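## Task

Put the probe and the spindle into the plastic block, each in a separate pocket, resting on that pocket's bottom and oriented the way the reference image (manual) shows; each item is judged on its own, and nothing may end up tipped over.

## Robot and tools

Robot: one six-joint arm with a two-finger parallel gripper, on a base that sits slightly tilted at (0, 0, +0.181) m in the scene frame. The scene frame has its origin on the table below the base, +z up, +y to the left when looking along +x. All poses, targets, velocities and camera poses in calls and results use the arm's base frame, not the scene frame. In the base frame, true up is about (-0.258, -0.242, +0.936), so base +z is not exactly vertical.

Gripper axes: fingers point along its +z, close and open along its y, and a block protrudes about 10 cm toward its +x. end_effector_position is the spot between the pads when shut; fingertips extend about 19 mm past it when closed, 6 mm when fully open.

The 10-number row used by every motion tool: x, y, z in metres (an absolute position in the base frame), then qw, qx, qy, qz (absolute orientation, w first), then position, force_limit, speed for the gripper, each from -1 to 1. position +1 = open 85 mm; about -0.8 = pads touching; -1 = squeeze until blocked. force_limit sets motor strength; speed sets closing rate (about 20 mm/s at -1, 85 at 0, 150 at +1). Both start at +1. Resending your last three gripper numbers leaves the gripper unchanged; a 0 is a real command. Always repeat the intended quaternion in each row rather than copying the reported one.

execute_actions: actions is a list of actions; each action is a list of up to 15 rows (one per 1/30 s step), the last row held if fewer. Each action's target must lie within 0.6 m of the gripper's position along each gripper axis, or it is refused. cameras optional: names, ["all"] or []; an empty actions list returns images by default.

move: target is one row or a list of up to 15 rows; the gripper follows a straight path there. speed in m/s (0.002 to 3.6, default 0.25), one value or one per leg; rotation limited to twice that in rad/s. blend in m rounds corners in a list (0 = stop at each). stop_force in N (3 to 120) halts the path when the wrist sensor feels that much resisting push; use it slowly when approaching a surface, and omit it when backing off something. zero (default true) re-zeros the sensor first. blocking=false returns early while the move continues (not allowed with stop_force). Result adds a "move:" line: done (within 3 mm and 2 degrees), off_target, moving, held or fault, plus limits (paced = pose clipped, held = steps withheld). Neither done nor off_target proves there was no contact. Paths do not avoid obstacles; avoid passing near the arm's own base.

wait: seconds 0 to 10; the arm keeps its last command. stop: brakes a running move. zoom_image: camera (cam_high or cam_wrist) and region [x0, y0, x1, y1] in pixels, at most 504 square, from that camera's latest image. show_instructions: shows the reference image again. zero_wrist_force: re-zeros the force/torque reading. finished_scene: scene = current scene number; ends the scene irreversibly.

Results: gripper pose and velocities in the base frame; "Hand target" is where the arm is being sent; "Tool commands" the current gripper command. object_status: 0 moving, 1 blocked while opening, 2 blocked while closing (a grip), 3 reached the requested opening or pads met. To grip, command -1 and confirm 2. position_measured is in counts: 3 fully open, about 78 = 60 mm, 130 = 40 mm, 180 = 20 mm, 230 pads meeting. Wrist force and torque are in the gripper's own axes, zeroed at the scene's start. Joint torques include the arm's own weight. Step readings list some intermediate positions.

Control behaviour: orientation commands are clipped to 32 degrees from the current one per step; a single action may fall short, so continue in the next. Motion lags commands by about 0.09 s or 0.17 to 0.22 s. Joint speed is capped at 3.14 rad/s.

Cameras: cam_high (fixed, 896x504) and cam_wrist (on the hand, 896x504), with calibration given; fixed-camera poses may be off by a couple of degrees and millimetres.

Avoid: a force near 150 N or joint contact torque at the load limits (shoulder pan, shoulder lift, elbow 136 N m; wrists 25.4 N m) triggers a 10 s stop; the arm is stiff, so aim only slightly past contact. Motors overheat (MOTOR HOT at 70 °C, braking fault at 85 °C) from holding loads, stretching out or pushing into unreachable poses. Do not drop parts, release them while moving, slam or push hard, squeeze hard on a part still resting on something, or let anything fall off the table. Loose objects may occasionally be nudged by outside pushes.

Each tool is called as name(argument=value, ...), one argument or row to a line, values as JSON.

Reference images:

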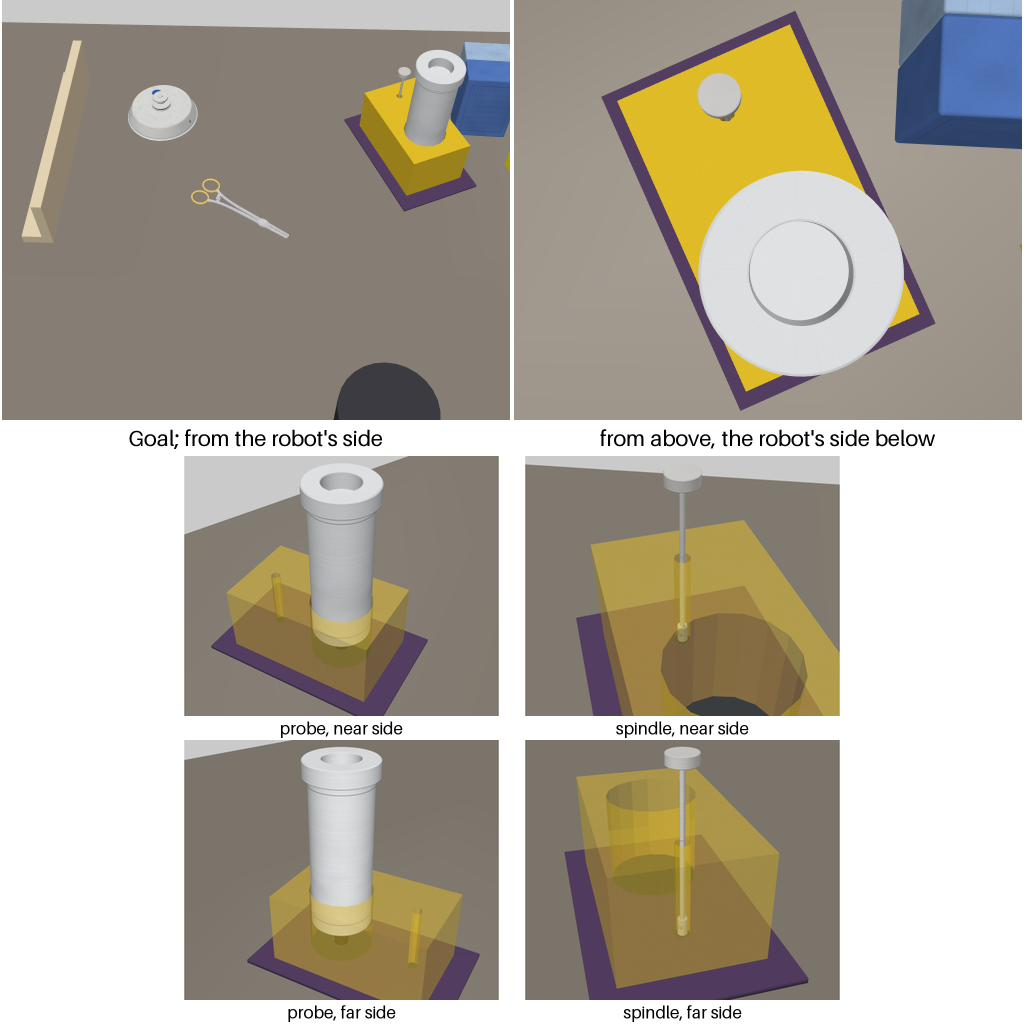

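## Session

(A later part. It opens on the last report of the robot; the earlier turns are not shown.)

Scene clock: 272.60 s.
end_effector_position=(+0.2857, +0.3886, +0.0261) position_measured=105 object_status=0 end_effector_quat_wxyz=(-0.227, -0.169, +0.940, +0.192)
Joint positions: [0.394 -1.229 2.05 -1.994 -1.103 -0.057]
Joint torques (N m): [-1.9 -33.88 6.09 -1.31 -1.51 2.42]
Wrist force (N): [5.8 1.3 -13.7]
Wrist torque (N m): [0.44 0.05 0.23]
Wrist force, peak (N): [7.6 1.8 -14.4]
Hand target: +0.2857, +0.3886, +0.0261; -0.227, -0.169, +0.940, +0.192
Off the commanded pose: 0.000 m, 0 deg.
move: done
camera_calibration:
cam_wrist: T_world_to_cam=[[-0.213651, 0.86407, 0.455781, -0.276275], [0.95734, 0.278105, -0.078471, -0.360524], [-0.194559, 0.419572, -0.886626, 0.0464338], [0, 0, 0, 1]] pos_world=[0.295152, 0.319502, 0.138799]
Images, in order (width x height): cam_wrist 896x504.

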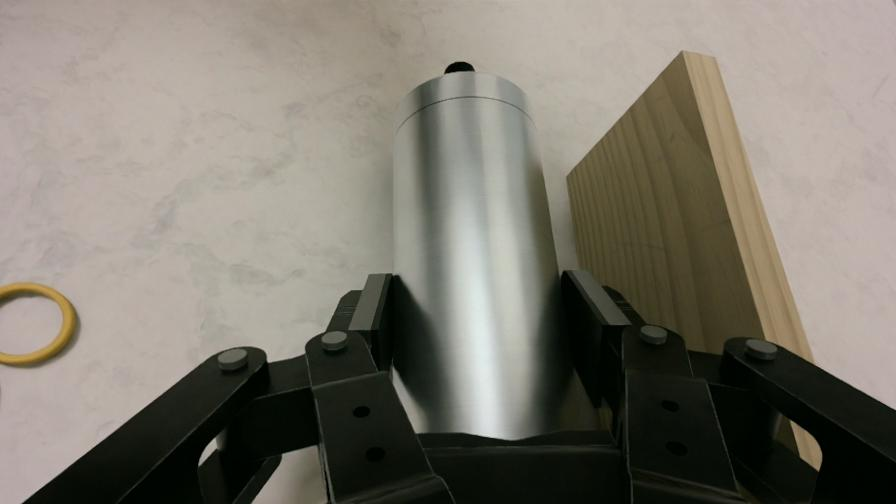

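move(
  target=[
    [0.2805,0.3735,0.0486,-0.2273,-0.1686,0.9393,0.1919,-1,-0.2,-1],
    [0.2508,0.3230,0.1520,-0.2273,-0.1686,0.9393,0.1919,-1,-0.2,-1],
  ],
  speed=[0.05,0.15],
  blend=[0.01,0],
  cameras=["all"],
)

Scene clock: 279.17 s.
end_effector_position=(+0.2508, +0.3231, +0.1519) position_measured=105 object_status=2 end_effector_quat_wxyz=(-0.227, -0.169, +0.940, +0.192)
Joint positions: [0.286 -1.583 2.064 -1.607 -1.147 -0.166]
Joint torques (N m): [-5.07 -35.16 -31.21 1.8 -2.47 -2.45]
Wrist force (N): [-8.5 -1.4 6.9]
Wrist torque (N m): [0.43 0.39 0.30]
Wrist force, peak (N): [6.7 2.3 -15.9]
Hand target: +0.2508, +0.3230, +0.1520; -0.227, -0.169, +0.940, +0.192
Off the commanded pose: 0.000 m, 0 deg.
move: done
camera_calibration:
cam_wrist: T_world_to_cam=[[-0.213608, 0.864083, 0.455777, -0.28444], [0.95735, 0.278066, -0.0784909, -0.29902], [-0.194559, 0.419572, -0.886626, 0.178574], [0, 0, 0, 1]] pos_world=[0.260252, 0.254002, 0.264499]

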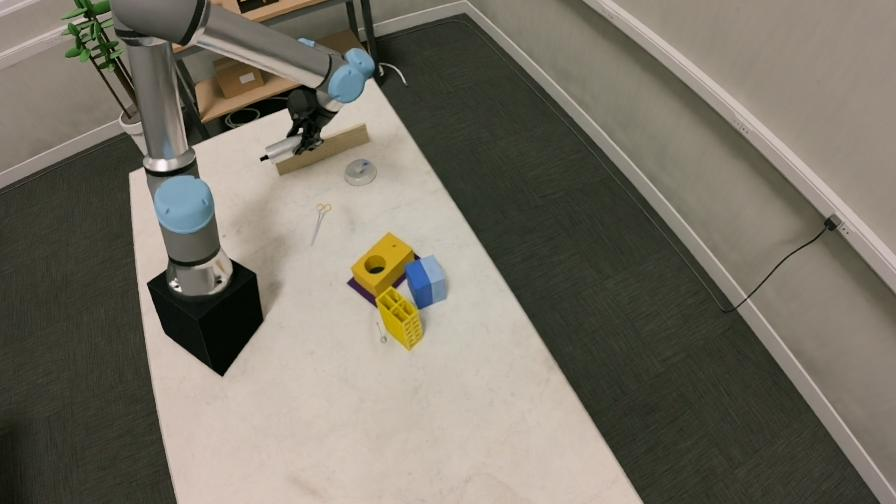

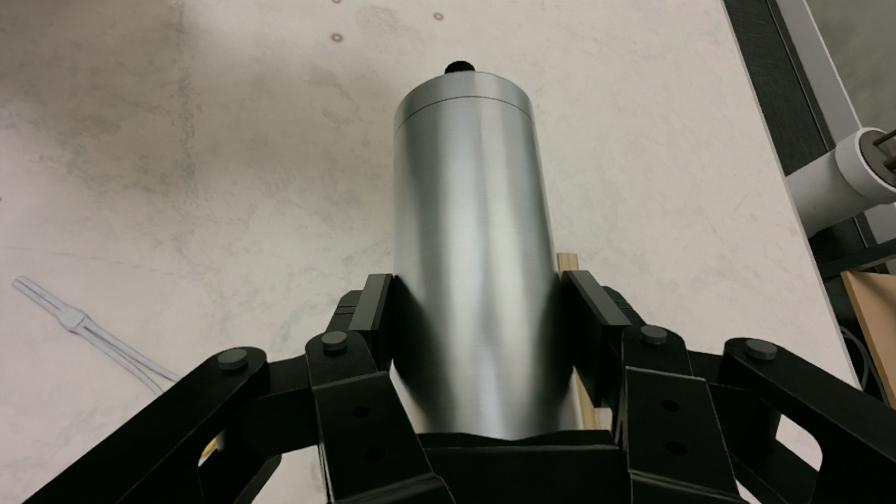

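move(
  target=[
    [0.2386,0.2112,0.2791,-0.2273,-0.1686,0.9393,0.1919,-1,-0.2,-1],
    [0.4475,-0.0443,0.2386,0.3161,0.6614,0.6727,-0.0964,-1,-0.2,-1],
  ],
  speed=[0.25,0.35],
  blend=[0.04,0],
  cameras=["all"],
)

Scene clock: 307.20 s.
end_effector_position=(+0.4475, -0.0443, +0.2386) position_measured=105 object_status=2 end_effector_quat_wxyz=(+0.316, +0.662, +0.673, -0.096)
Joint positions: [-0.101 -1.758 2.24 -2.475 -2.112 1.334]
Joint torques (N m): [4.58 -18.6 -35.9 -5.57 -6.43 2.53]
Wrist force (N): [8.2 2.1 6.5]
Wrist torque (N m): [0.39 0.46 0.10]
Wrist force, peak (N): [-10.1 -0.9 8.8]
Hand target: +0.4475, -0.0443, +0.2386; +0.316, +0.662, +0.673, -0.096
Off the commanded pose: 0.000 m, 0 deg.
move: done
camera_calibration:
cam_wrist: T_world_to_cam=[[0.943586, 0.115472, 0.310341, -0.480762], [-0.180722, -0.60574, 0.774867, -0.111829], [0.277461, -0.787239, -0.550699, 0.103079], [0, 0, 0, 1]] pos_world=[0.40483, 0.0689235, 0.292618]

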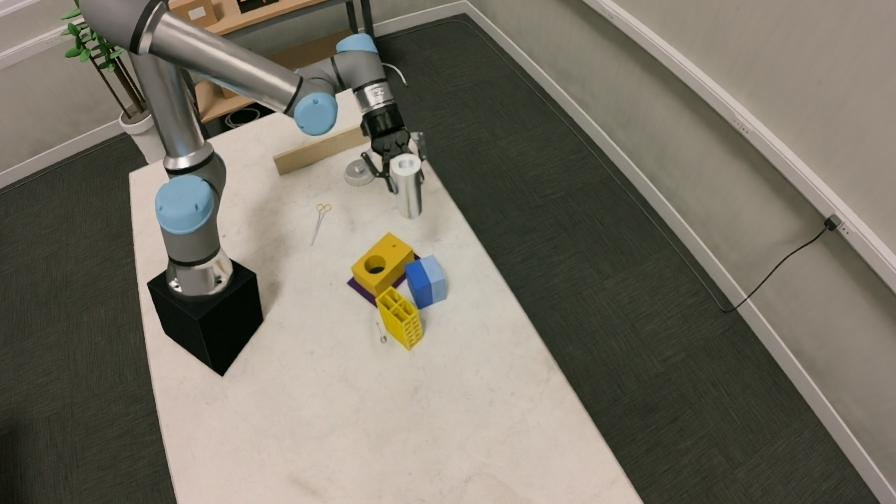

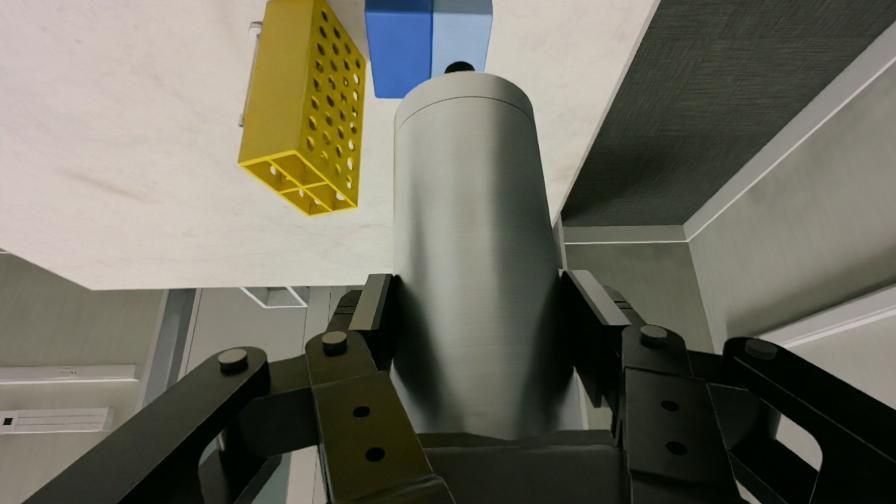

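move(
  target=[0.4317,0.1015,0.2718,0.3161,0.6614,0.6727,-0.0964,-1,-0.2,-1],
  speed=0.3,
  cameras=["cam_wrist"],
)

zoom_image(
  camera="cam_wrist",
  region=[150, 0, 450, 270],
)

Scene clock: 312.60 s.
end_effector_position=(+0.4317, +0.1014, +0.2718) position_measured=105 object_status=2 end_effector_quat_wxyz=(+0.316, +0.662, +0.673, -0.096)
Joint positions: [0.284 -1.714 2.044 -2.07 -2.227 1.78]
Joint torques (N m): [7.07 -24.61 -35.78 -1.41 -6.56 2.49]
Wrist force (N): [8.1 2.2 6.6]
Wrist torque (N m): [0.40 0.49 0.11]
Wrist force, peak (N): [10.6 2.2 3.9]
Hand target: +0.4317, +0.1015, +0.2718; +0.316, +0.662, +0.673, -0.096
Off the commanded pose: 0.000 m, 0 deg.
move: done
camera_calibration:
cam_wrist: T_world_to_cam=[[0.943585, 0.115323, 0.310399, -0.493043], [-0.180911, -0.605584, 0.774945, -0.0519822], [0.277341, -0.787381, -0.550557, 0.240474], [0, 0, 0, 1]] pos_world=[0.38913, 0.214724, 0.325718]
Images, in order (width x height): cam_wrist 896x504.

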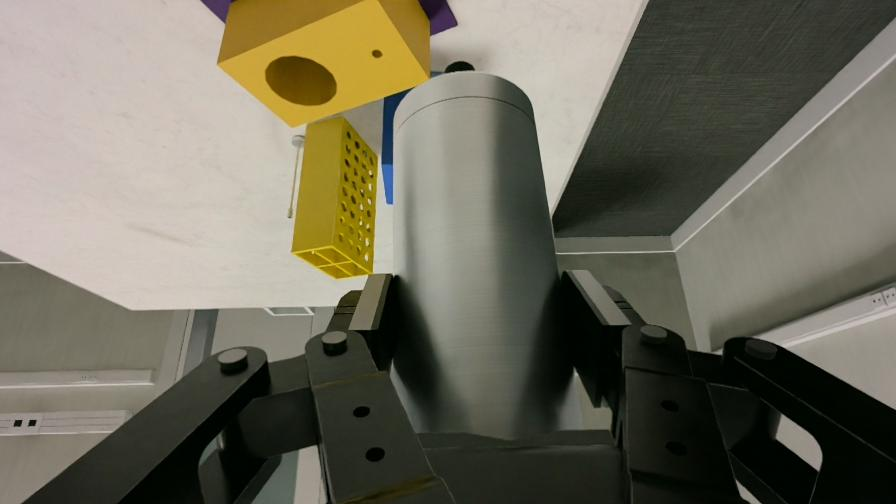

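Scaled by 1.680 from the camera's 896x504 image, which has a finer 1280x720 frame.

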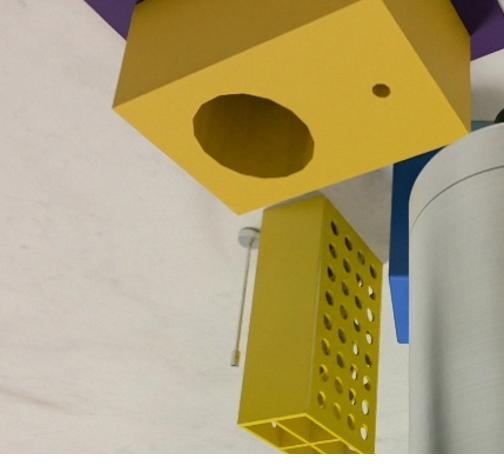

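move(
  target=[0.3758,-0.0349,0.0941,0.3161,0.6614,0.6727,-0.0964,-1,-0.2,-1],
  speed=0.2,
  cameras=["all"],
)

zoom_image(
  camera="cam_wrist",
  region=[330, 0, 600, 160],
)

zoom_image(
  camera="cam_high",
  region=[330, 200, 450, 320],
)

Scene clock: 331.17 s.
end_effector_position=(+0.3758, -0.0349, +0.0941) position_measured=105 object_status=2 end_effector_quat_wxyz=(+0.316, +0.662, +0.673, -0.096)
Joint positions: [-0.093 -1.595 2.609 -3.003 -2.116 1.343]
Joint torques (N m): [-9.61 -15.55 0.73 -5.4 -0.99 -2.56]
Wrist force (N): [7.8 2.1 6.1]
Wrist torque (N m): [0.39 0.53 0.21]
Wrist force, peak (N): [8.2 0.7 7.6]
Hand target: +0.3758, -0.0349, +0.0941; +0.316, +0.662, +0.673, -0.096
Off the commanded pose: 0.000 m, 0 deg.
move: done
camera_calibration:
cam_wrist: T_world_to_cam=[[0.943664, 0.115099, 0.310243, -0.369437], [-0.180926, -0.605541, 0.774975, -0.00700856], [0.277064, -0.787447, -0.550603, 0.0509841], [0, 0, 0, 1]] pos_world=[0.333231, 0.0784251, 0.148119]

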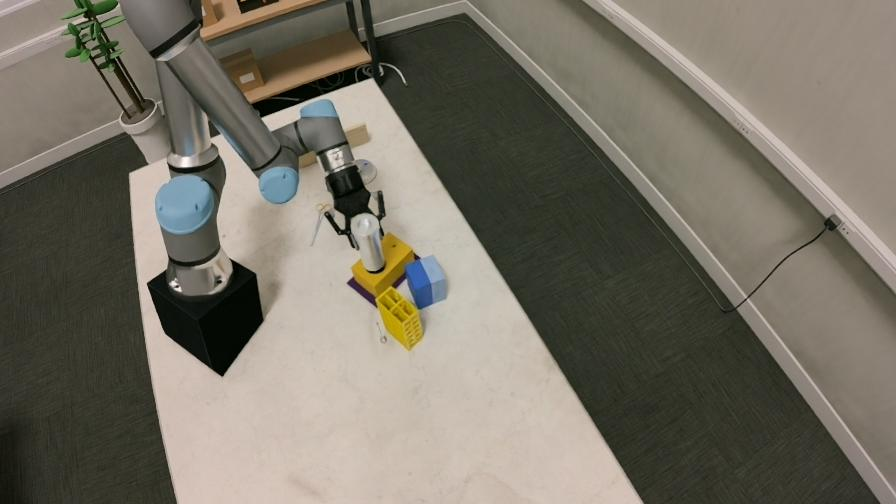

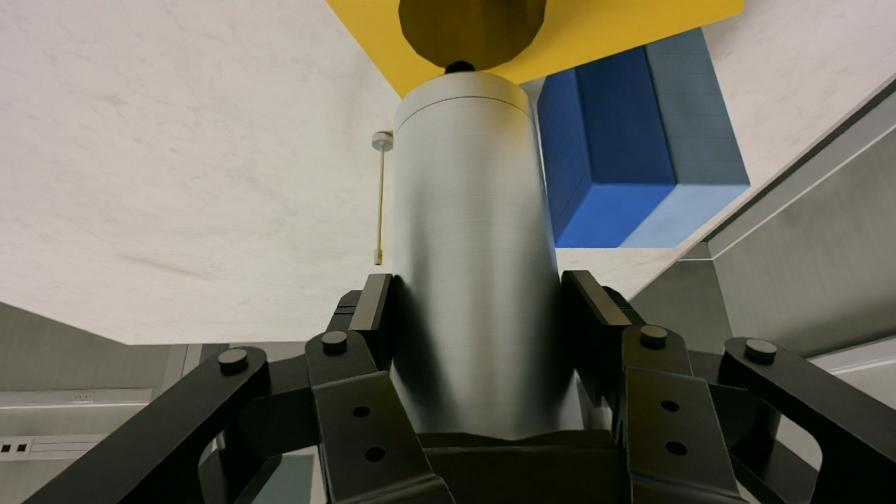

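Scaled by 1.867 from the camera's 896x504 image, which has a finer 1280x720 frame.

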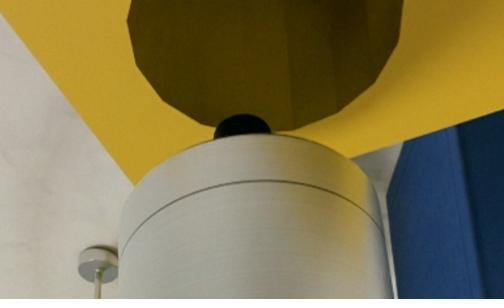

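Scaled by 4.200 from the camera's 896x504 image, which has a finer 1280x720 frame.

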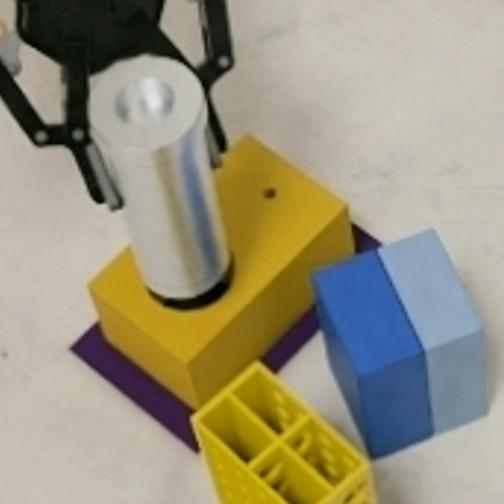

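move(
  target=[0.3762,-0.0241,0.1025,0.3161,0.6614,0.6727,-0.0964,-1,-0.2,-1],
  speed=0.08,
  cameras=["all"],
)

zoom_image(
  camera="cam_wrist",
  region=[330, 0, 600, 160],
)

zoom_image(
  camera="cam_high",
  region=[330, 210, 430, 310],
)

Scene clock: 370.93 s.
end_effector_position=(+0.3762, -0.0241, +0.1025) position_measured=105 object_status=2 end_effector_quat_wxyz=(+0.316, +0.662, +0.673, -0.096)
Joint positions: [-0.056 -1.625 2.589 -2.933 -2.13 1.382]
Joint torques (N m): [5.2 -26.27 -25.85 -2.44 -6.84 2.81]
Wrist force (N): [8.0 2.0 6.1]
Wrist torque (N m): [0.39 0.51 0.12]
Wrist force, peak (N): [8.3 1.2 6.7]
Hand target: +0.3762, -0.0241, +0.1025; +0.316, +0.662, +0.673, -0.096
Off the commanded pose: 0.000 m, 0 deg.
move: done
camera_calibration:
cam_wrist: T_world_to_cam=[[0.943612, 0.115248, 0.310347, -0.373633], [-0.180916, -0.60557, 0.774955, -0.00688698], [0.277249, -0.787403, -0.550572, 0.063798], [0, 0, 0, 1]] pos_world=[0.33363, 0.0891246, 0.156418]

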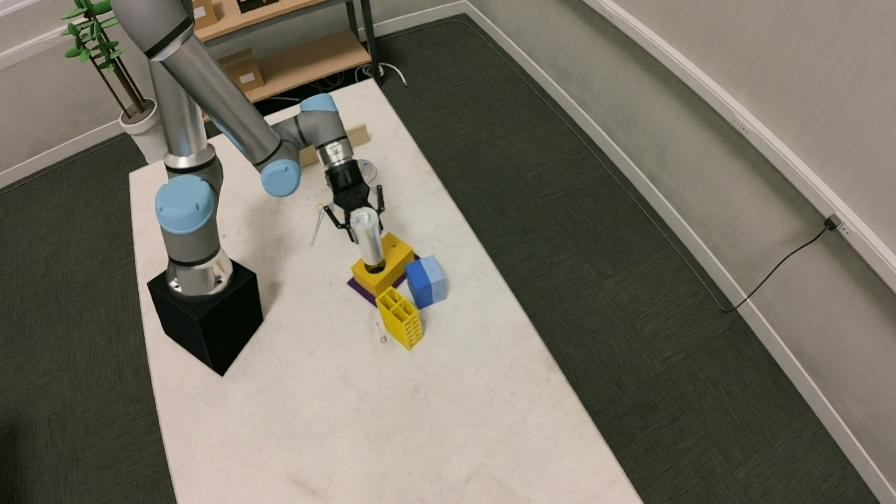

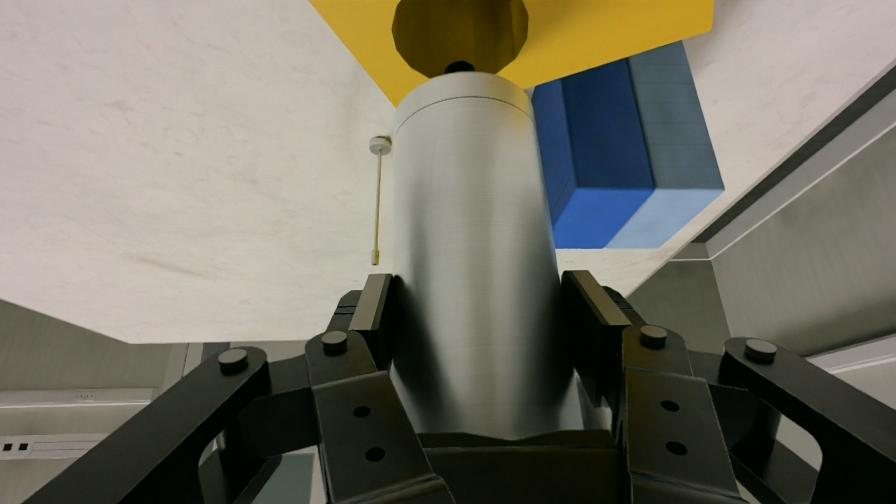

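Scaled by 1.867 from the camera's 896x504 image, which has a finer 1280x720 frame.

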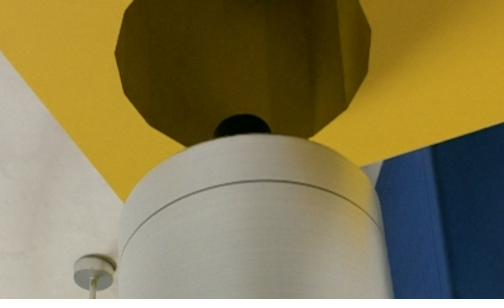

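Scaled by 5.040 from the camera's 896x504 image, which has a finer 1280x720 frame.

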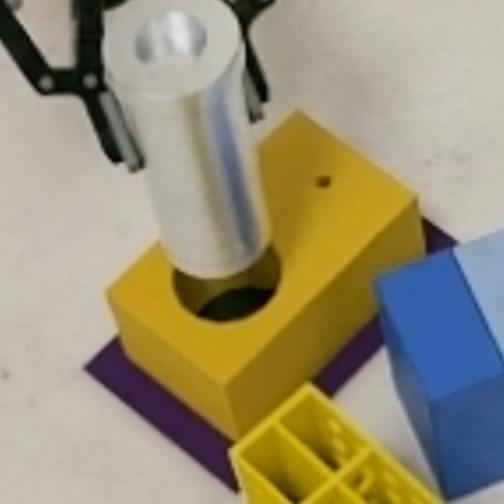

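move(
  target=[0.3854,-0.0154,0.0688,0.3161,0.6614,0.6727,-0.0964,-1,-0.2,-1],
  speed=0.03,
  stop_force=5,
  cameras=["all"],
)

zoom_image(
  camera="cam_wrist",
  region=[330, 0, 600, 160],
)

zoom_image(
  camera="cam_high",
  region=[330, 210, 430, 310],
)

Scene clock: 401.50 s.
end_effector_position=(+0.3854, -0.0154, +0.0688) position_measured=105 object_status=2 end_effector_quat_wxyz=(+0.316, +0.662, +0.673, -0.096)
Joint positions: [-0.025 -1.473 2.591 -3.069 -2.142 1.416]
Joint torques (N m): [4.77 -16.19 -22.3 -5.29 -6.52 2.71]
Wrist force (N): [7.9 2.2 6.3]
Wrist torque (N m): [0.41 0.53 0.12]
Wrist force, peak (N): [8.2 2.4 6.3]
Hand target: +0.3854, -0.0154, +0.0688; +0.316, +0.662, +0.673, -0.096
Off the commanded pose: 0.000 m, 0 deg.
move: done
camera_calibration:
cam_wrist: T_world_to_cam=[[0.943612, 0.115248, 0.310347, -0.372858], [-0.180916, -0.60557, 0.774955, 0.0261619], [0.277249, -0.787403, -0.550572, 0.0495434], [0, 0, 0, 1]] pos_world=[0.34283, 0.0978246, 0.122718]

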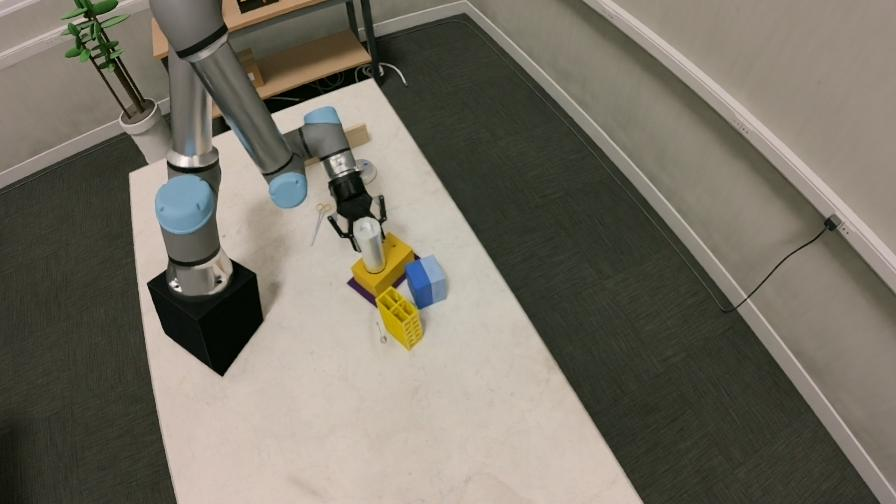

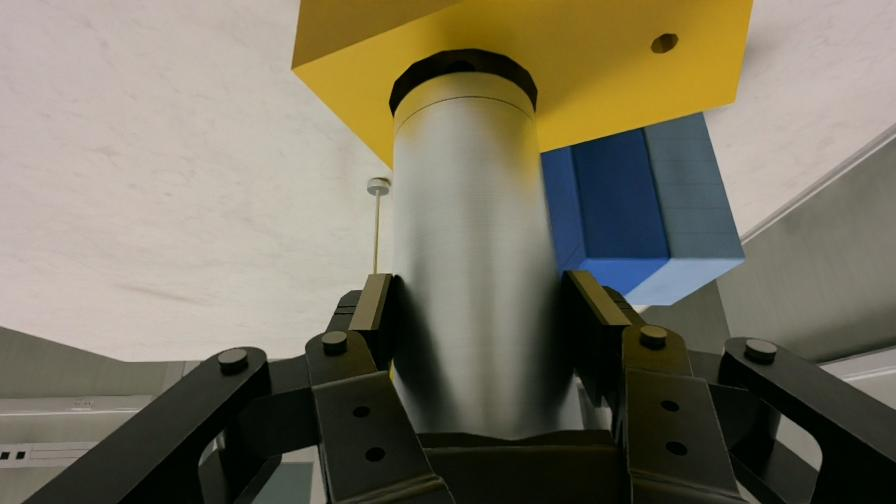

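Scaled by 1.867 from the camera's 896x504 image, which has a finer 1280x720 frame.

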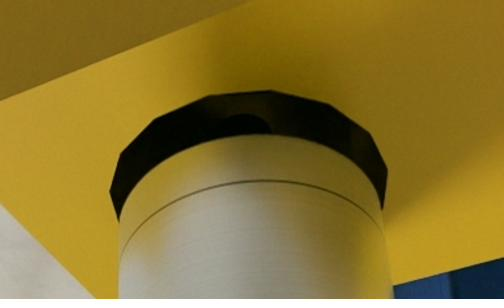

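Scaled by 5.040 from the camera's 896x504 image, which has a finer 1280x720 frame.

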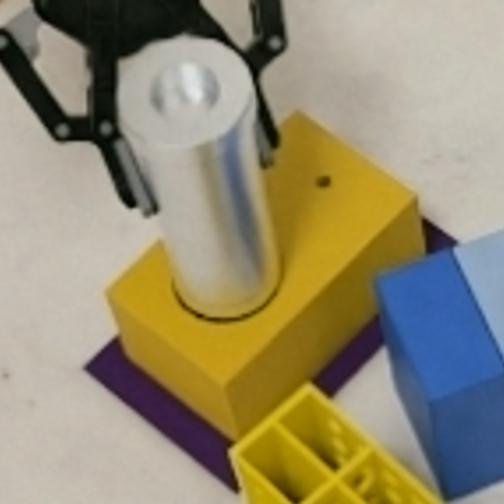

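move(
  target=[0.3962,-0.0053,0.0295,0.3161,0.6614,0.6727,-0.0964,-1,-0.2,-1],
  speed=0.02,
  stop_force=6,
  cameras=["all"],
)

Scene clock: 426.97 s.
end_effector_position=(+0.3867, -0.0142, +0.0641) position_measured=105 object_status=2 end_effector_quat_wxyz=(+0.316, +0.662, +0.673, -0.096)
Joint positions: [-0.021 -1.451 2.591 -3.087 -2.143 1.42]
Joint torques (N m): [-9.98 -29.1 3.52 -2.17 -2.04 -2.51]
Wrist force (N): [6.9 1.9 4.3]
Wrist torque (N m): [0.36 0.46 0.23]
Wrist force, peak (N): [8.3 2.2 6.2]
Hand target: +0.3867, -0.0142, +0.0641; +0.316, +0.662, +0.673, -0.096
Off the commanded pose: 0.037 m, 0 deg.
move: contact
camera_calibration:
cam_wrist: T_world_to_cam=[[0.943689, 0.115132, 0.310153, -0.372769], [-0.180816, -0.605592, 0.774961, 0.0307934], [0.277049, -0.787403, -0.550673, 0.0477001], [0, 0, 0, 1]] pos_world=[0.344131, 0.0991249, 0.118019]

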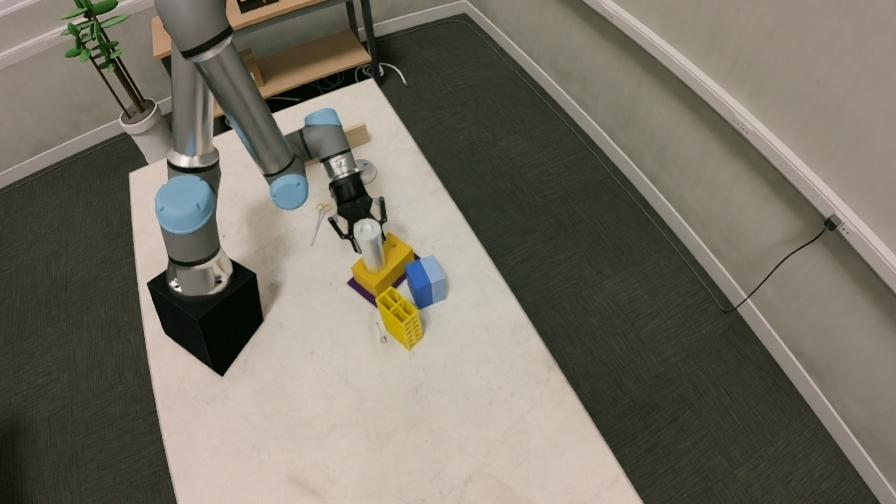

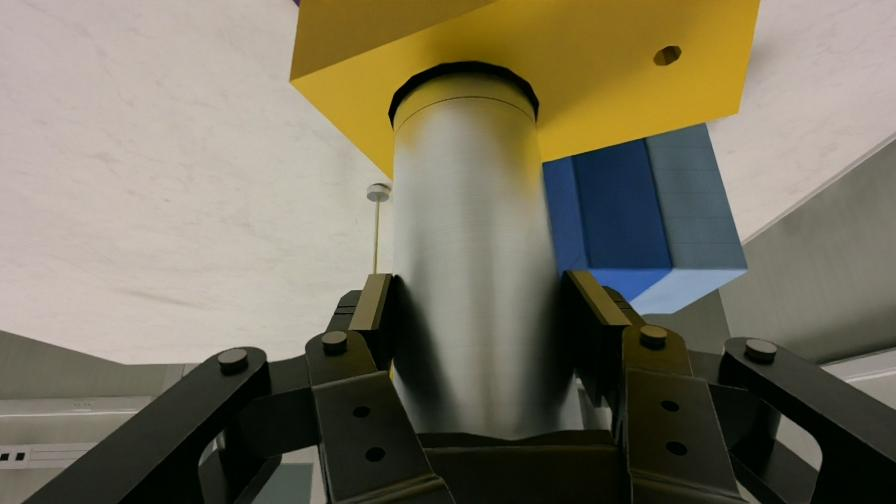

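zoom_image(
  camera="cam_wrist",
  region=[360, 30, 570, 148],
)

zoom_image(
  camera="cam_high",
  region=[330, 205, 435, 300],
)

Scaled by 2.400 from the camera's 896x504 image, which has a finer 1280x720 frame.

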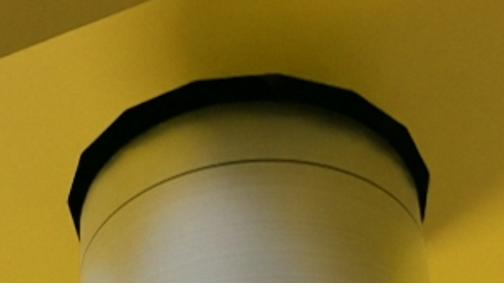

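Scaled by 4.800 from the camera's 896x504 image, which has a finer 1280x720 frame.

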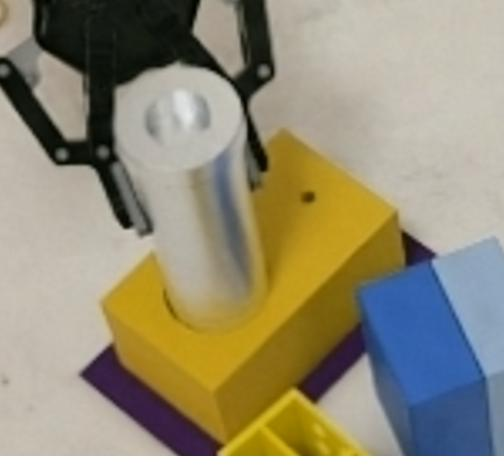

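move(
  target=[
    [0.3859,-0.0149,0.0669,0.3161,0.6614,0.6727,-0.0964,-1,-0.2,-1],
    [0.3847,-0.0106,0.0677,0.3161,0.6614,0.6727,-0.0964,-1,-0.2,-1],
  ],
  speed=0.03,
)

move(
  target=[0.3957,-0.0003,0.0275,0.3161,0.6614,0.6727,-0.0964,-1,-0.2,-1],
  speed=0.02,
  stop_force=6,
  cameras=["all"],
)

Scene clock: 451.20 s.
end_effector_position=(+0.3847, -0.0107, +0.0677) position_measured=105 object_status=2 end_effector_quat_wxyz=(+0.316, +0.662, +0.673, -0.096)
Joint positions: [-0.01 -1.47 2.589 -3.061 -2.147 1.433]
Joint torques (N m): [5.69 -30.08 -22.3 -2.02 -6.55 2.45]
Wrist force (N): [7.8 1.8 6.3]
Wrist torque (N m): [0.35 0.52 0.11]
Wrist force, peak (N): [8.1 2.4 6.3]
Hand target: +0.3847, -0.0106, +0.0677; +0.316, +0.662, +0.673, -0.096
Off the commanded pose: 0.000 m, 0 deg.
move: done

Scene clock: 452.63 s.
end_effector_position=(+0.3853, -0.0100, +0.0655) position_measured=105 object_status=2 end_effector_quat_wxyz=(+0.316, +0.662, +0.673, -0.096)
Joint positions: [-0.008 -1.46 2.589 -3.069 -2.148 1.435]
Joint torques (N m): [-9.05 -28.89 5.03 -2.24 -2.62 -2.56]
Wrist force (N): [6.8 2.1 4.5]
Wrist torque (N m): [0.35 0.52 0.23]
Wrist force, peak (N): [8.2 2.1 6.2]
Hand target: +0.3853, -0.0100, +0.0655; +0.316, +0.662, +0.673, -0.096
Off the commanded pose: 0.041 m, 0 deg.
move: contact
camera_calibration:
cam_wrist: T_world_to_cam=[[0.943612, 0.115248, 0.310347, -0.372362], [-0.180916, -0.60557, 0.774955, 0.0319712], [0.277249, -0.787403, -0.550572, 0.0520062], [0, 0, 0, 1]] pos_world=[0.34273, 0.103225, 0.119418]

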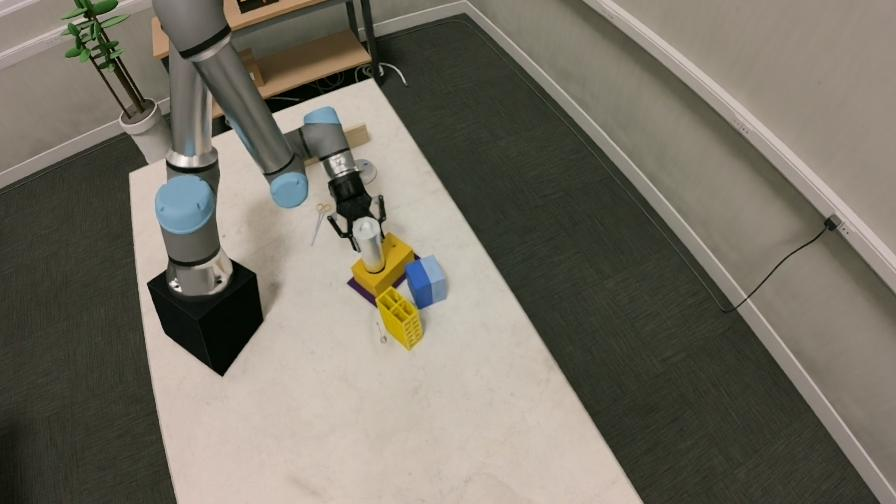

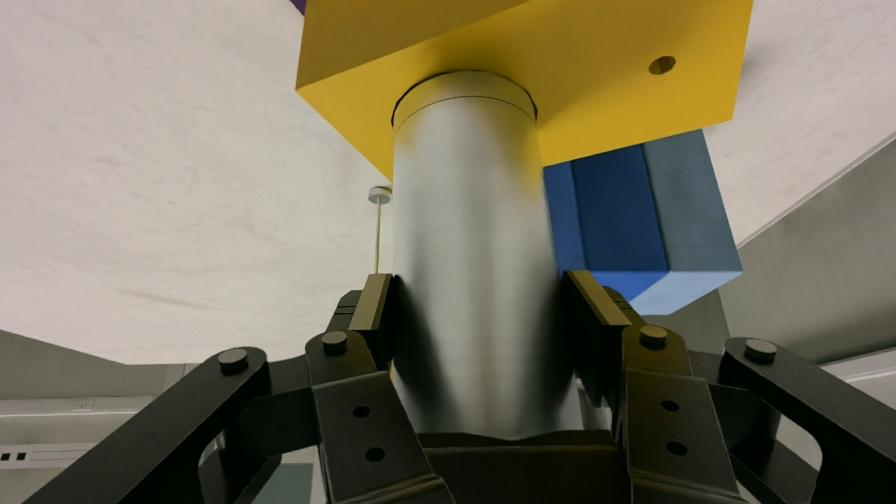

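zoom_image(
  camera="cam_wrist",
  region=[370, 50, 560, 150],
)

zoom_image(
  camera="cam_high",
  region=[340, 240, 415, 300],
)

Scaled by 2.653 from the camera's 896x504 image, which has a finer 1280x720 frame.

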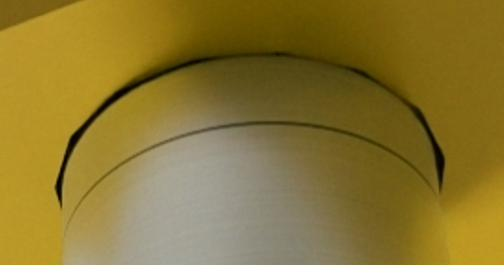

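Scaled by 6.720 from the camera's 896x504 image, which has a finer 1280x720 frame.

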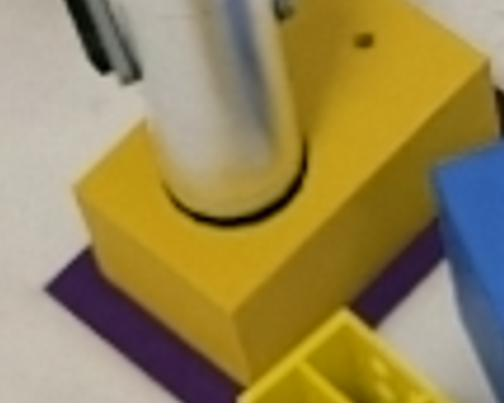

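move(
  target=[
    [0.3846,-0.0107,0.0678,0.3161,0.6614,0.6727,-0.0964,-1,-0.2,-1],
    [0.3848,-0.0119,0.0676,0.3161,0.6614,0.6727,-0.0964,-1,-0.2,-1],
  ],
  speed=0.03,
)

move(
  target=[0.3958,-0.0016,0.0274,0.3161,0.6614,0.6727,-0.0964,-1,-0.2,-1],
  speed=0.02,
  stop_force=6,
  cameras=["all"],
)

Scene clock: 463.57 s.
end_effector_position=(+0.3848, -0.0118, +0.0676) position_measured=105 object_status=2 end_effector_quat_wxyz=(+0.316, +0.662, +0.673, -0.096)
Joint positions: [-0.014 -1.469 2.59 -3.065 -2.146 1.429]
Joint torques (N m): [-10.1 -30.44 2.17 -5.23 -1.08 -2.31]
Wrist force (N): [8.0 2.0 6.1]
Wrist torque (N m): [0.37 0.49 0.21]
Wrist force, peak (N): [8.7 2.3 6.5]
Hand target: +0.3848, -0.0119, +0.0676; +0.316, +0.662, +0.673, -0.096
Off the commanded pose: 0.000 m, 0 deg.
move: done

Scene clock: 466.50 s.
end_effector_position=(+0.3936, -0.0036, +0.0355) position_measured=105 object_status=2 end_effector_quat_wxyz=(+0.316, +0.662, +0.673, -0.096)
Joint positions: [0.012 -1.323 2.58 -3.184 -2.155 1.458]
Joint torques (N m): [-8.33 -31.69 5.58 -2.25 -1.4 -2.25]
Wrist force (N): [2.9 1.2 4.1]
Wrist torque (N m): [0.53 0.56 0.12]
Wrist force, peak (N): [-11.5 0.2 -9.2]
Hand target: +0.3936, -0.0037, +0.0355; +0.316, +0.662, +0.673, -0.096
Off the commanded pose: 0.009 m, 0 deg.
move: contact
camera_calibration:
cam_wrist: T_world_to_cam=[[0.943688, 0.115125, 0.310161, -0.371618], [-0.180825, -0.605593, 0.774957, 0.0605675], [0.277049, -0.787403, -0.550673, 0.0383069], [0, 0, 0, 1]] pos_world=[0.351031, 0.109625, 0.0894189]

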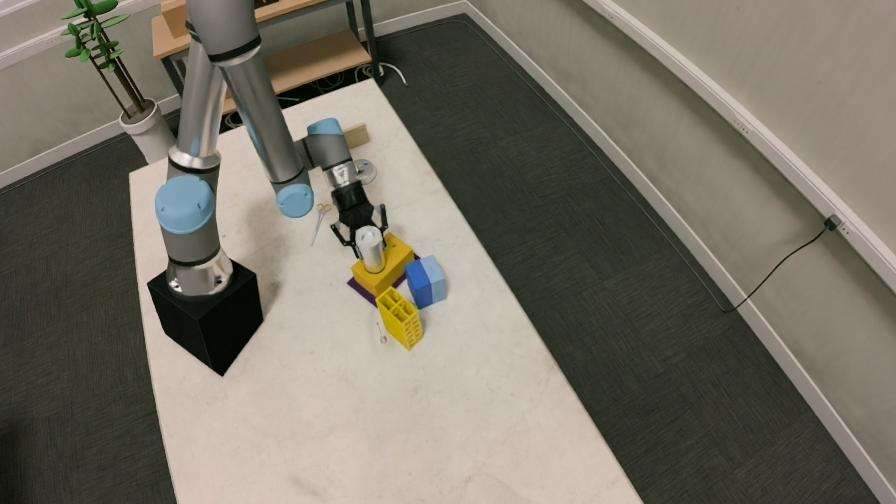

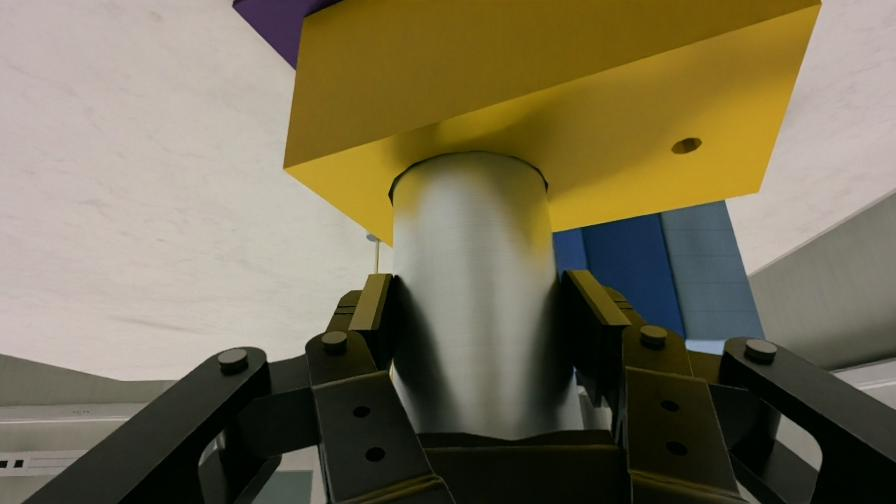

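move(
  target=[0.3936,-0.0037,0.0355,0.3161,0.6614,0.6727,-0.0964,0.5,-0.2,-1],
  cameras=["all"],
)

Scene clock: 472.57 s.
end_effector_position=(+0.3936, -0.0037, +0.0355) position_measured=66 object_status=0 end_effector_quat_wxyz=(+0.316, +0.662, +0.673, -0.096)
Joint positions: [0.012 -1.323 2.58 -3.185 -2.155 1.458]
Joint torques (N m): [-8.52 -17.35 8.8 -4.29 -4.41 -2.53]
Wrist force (N): [-1.7 2.3 -1.1]
Wrist torque (N m): [0.44 0.60 0.21]
Wrist force, peak (N): [4.3 1.0 5.6]
Hand target: +0.3936, -0.0037, +0.0355; +0.316, +0.662, +0.673, -0.096
Off the commanded pose: 0.000 m, 0 deg.
move: done
camera_calibration:
cam_wrist: T_world_to_cam=[[0.943612, 0.115248, 0.310347, -0.371609], [-0.180916, -0.60557, 0.774955, 0.0605365], [0.277249, -0.787403, -0.550572, 0.0381485], [0, 0, 0, 1]] pos_world=[0.35103, 0.109525, 0.0894182]

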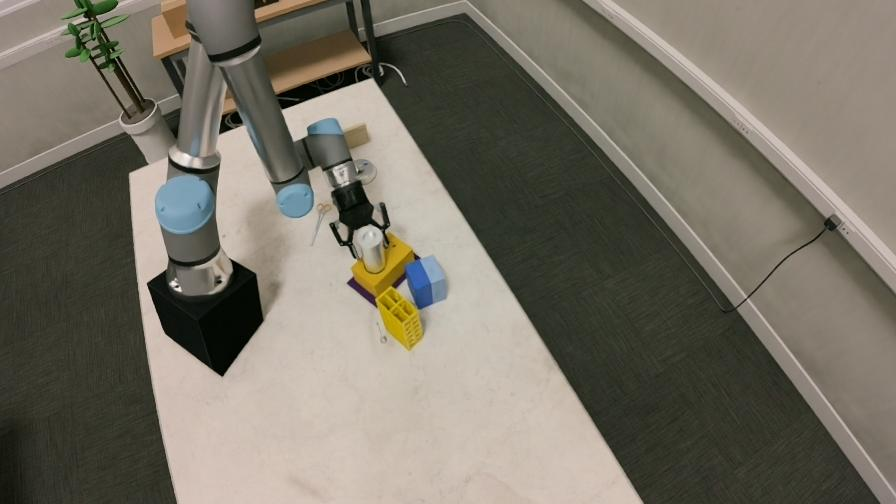

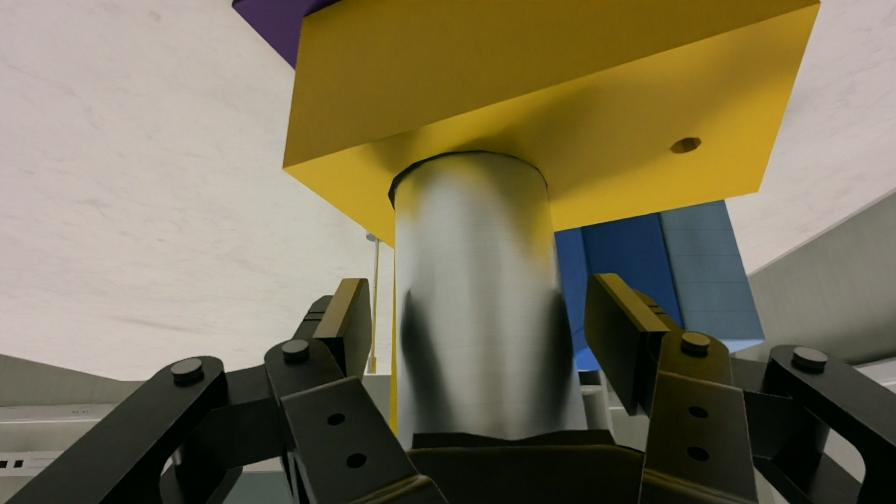

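move(
  target=[
    [0.3579,0.0616,0.1292,0.3161,0.6614,0.6727,-0.0964,0.9,-0.2,-0.6],
    [0.3197,0.0531,0.2606,0.3161,0.6614,0.6727,-0.0964,0.9,-0.2,-0.6],
    [0.3382,-0.1873,0.2358,0.0184,0.6442,0.7432,0.1782,0.9,-0.2,-0.6],
  ],
  speed=[0.08,0.25,0.3],
  blend=[0.03,0.05,0],
  cameras=["all"],
)

Scene clock: 493.97 s.
end_effector_position=(+0.3382, -0.1873, +0.2358) position_measured=16 object_status=3 end_effector_quat_wxyz=(+0.019, +0.644, +0.743, +0.178)
Joint positions: [-1.111 -1.906 2.103 -1.659 -1.227 0.298]
Joint torques (N m): [-11.75 1.83 -34.69 -0.84 2.31 -2.6]
Wrist force (N): [-0.7 1.3 -0.8]
Wrist torque (N m): [0.33 0.43 0.21]
Wrist force, peak (N): [-1.2 2.3 -2.0]
Hand target: +0.3382, -0.1873, +0.2358; +0.018, +0.644, +0.743, +0.178
Off the commanded pose: 0.000 m, 0 deg.
move: done
camera_calibration:
cam_wrist: T_world_to_cam=[[0.945727, 0.0953432, 0.310662, -0.364891], [0.0632104, -0.991704, 0.11193, -0.214432], [0.318756, -0.0862184, -0.943907, 0.229339], [0, 0, 0, 1]] pos_world=[0.285538, -0.15809, 0.353834]

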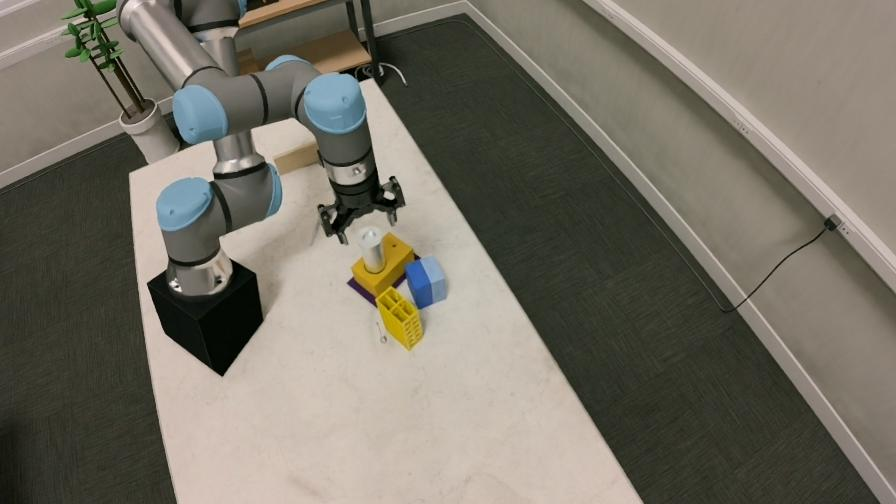

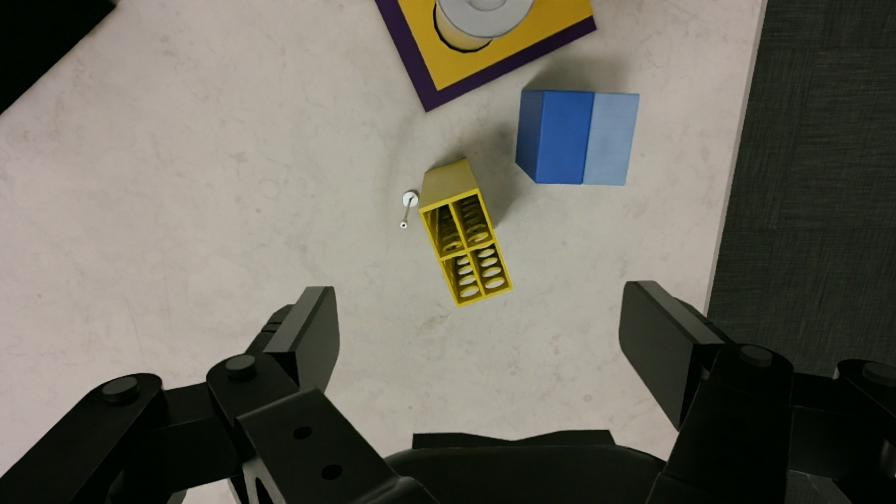

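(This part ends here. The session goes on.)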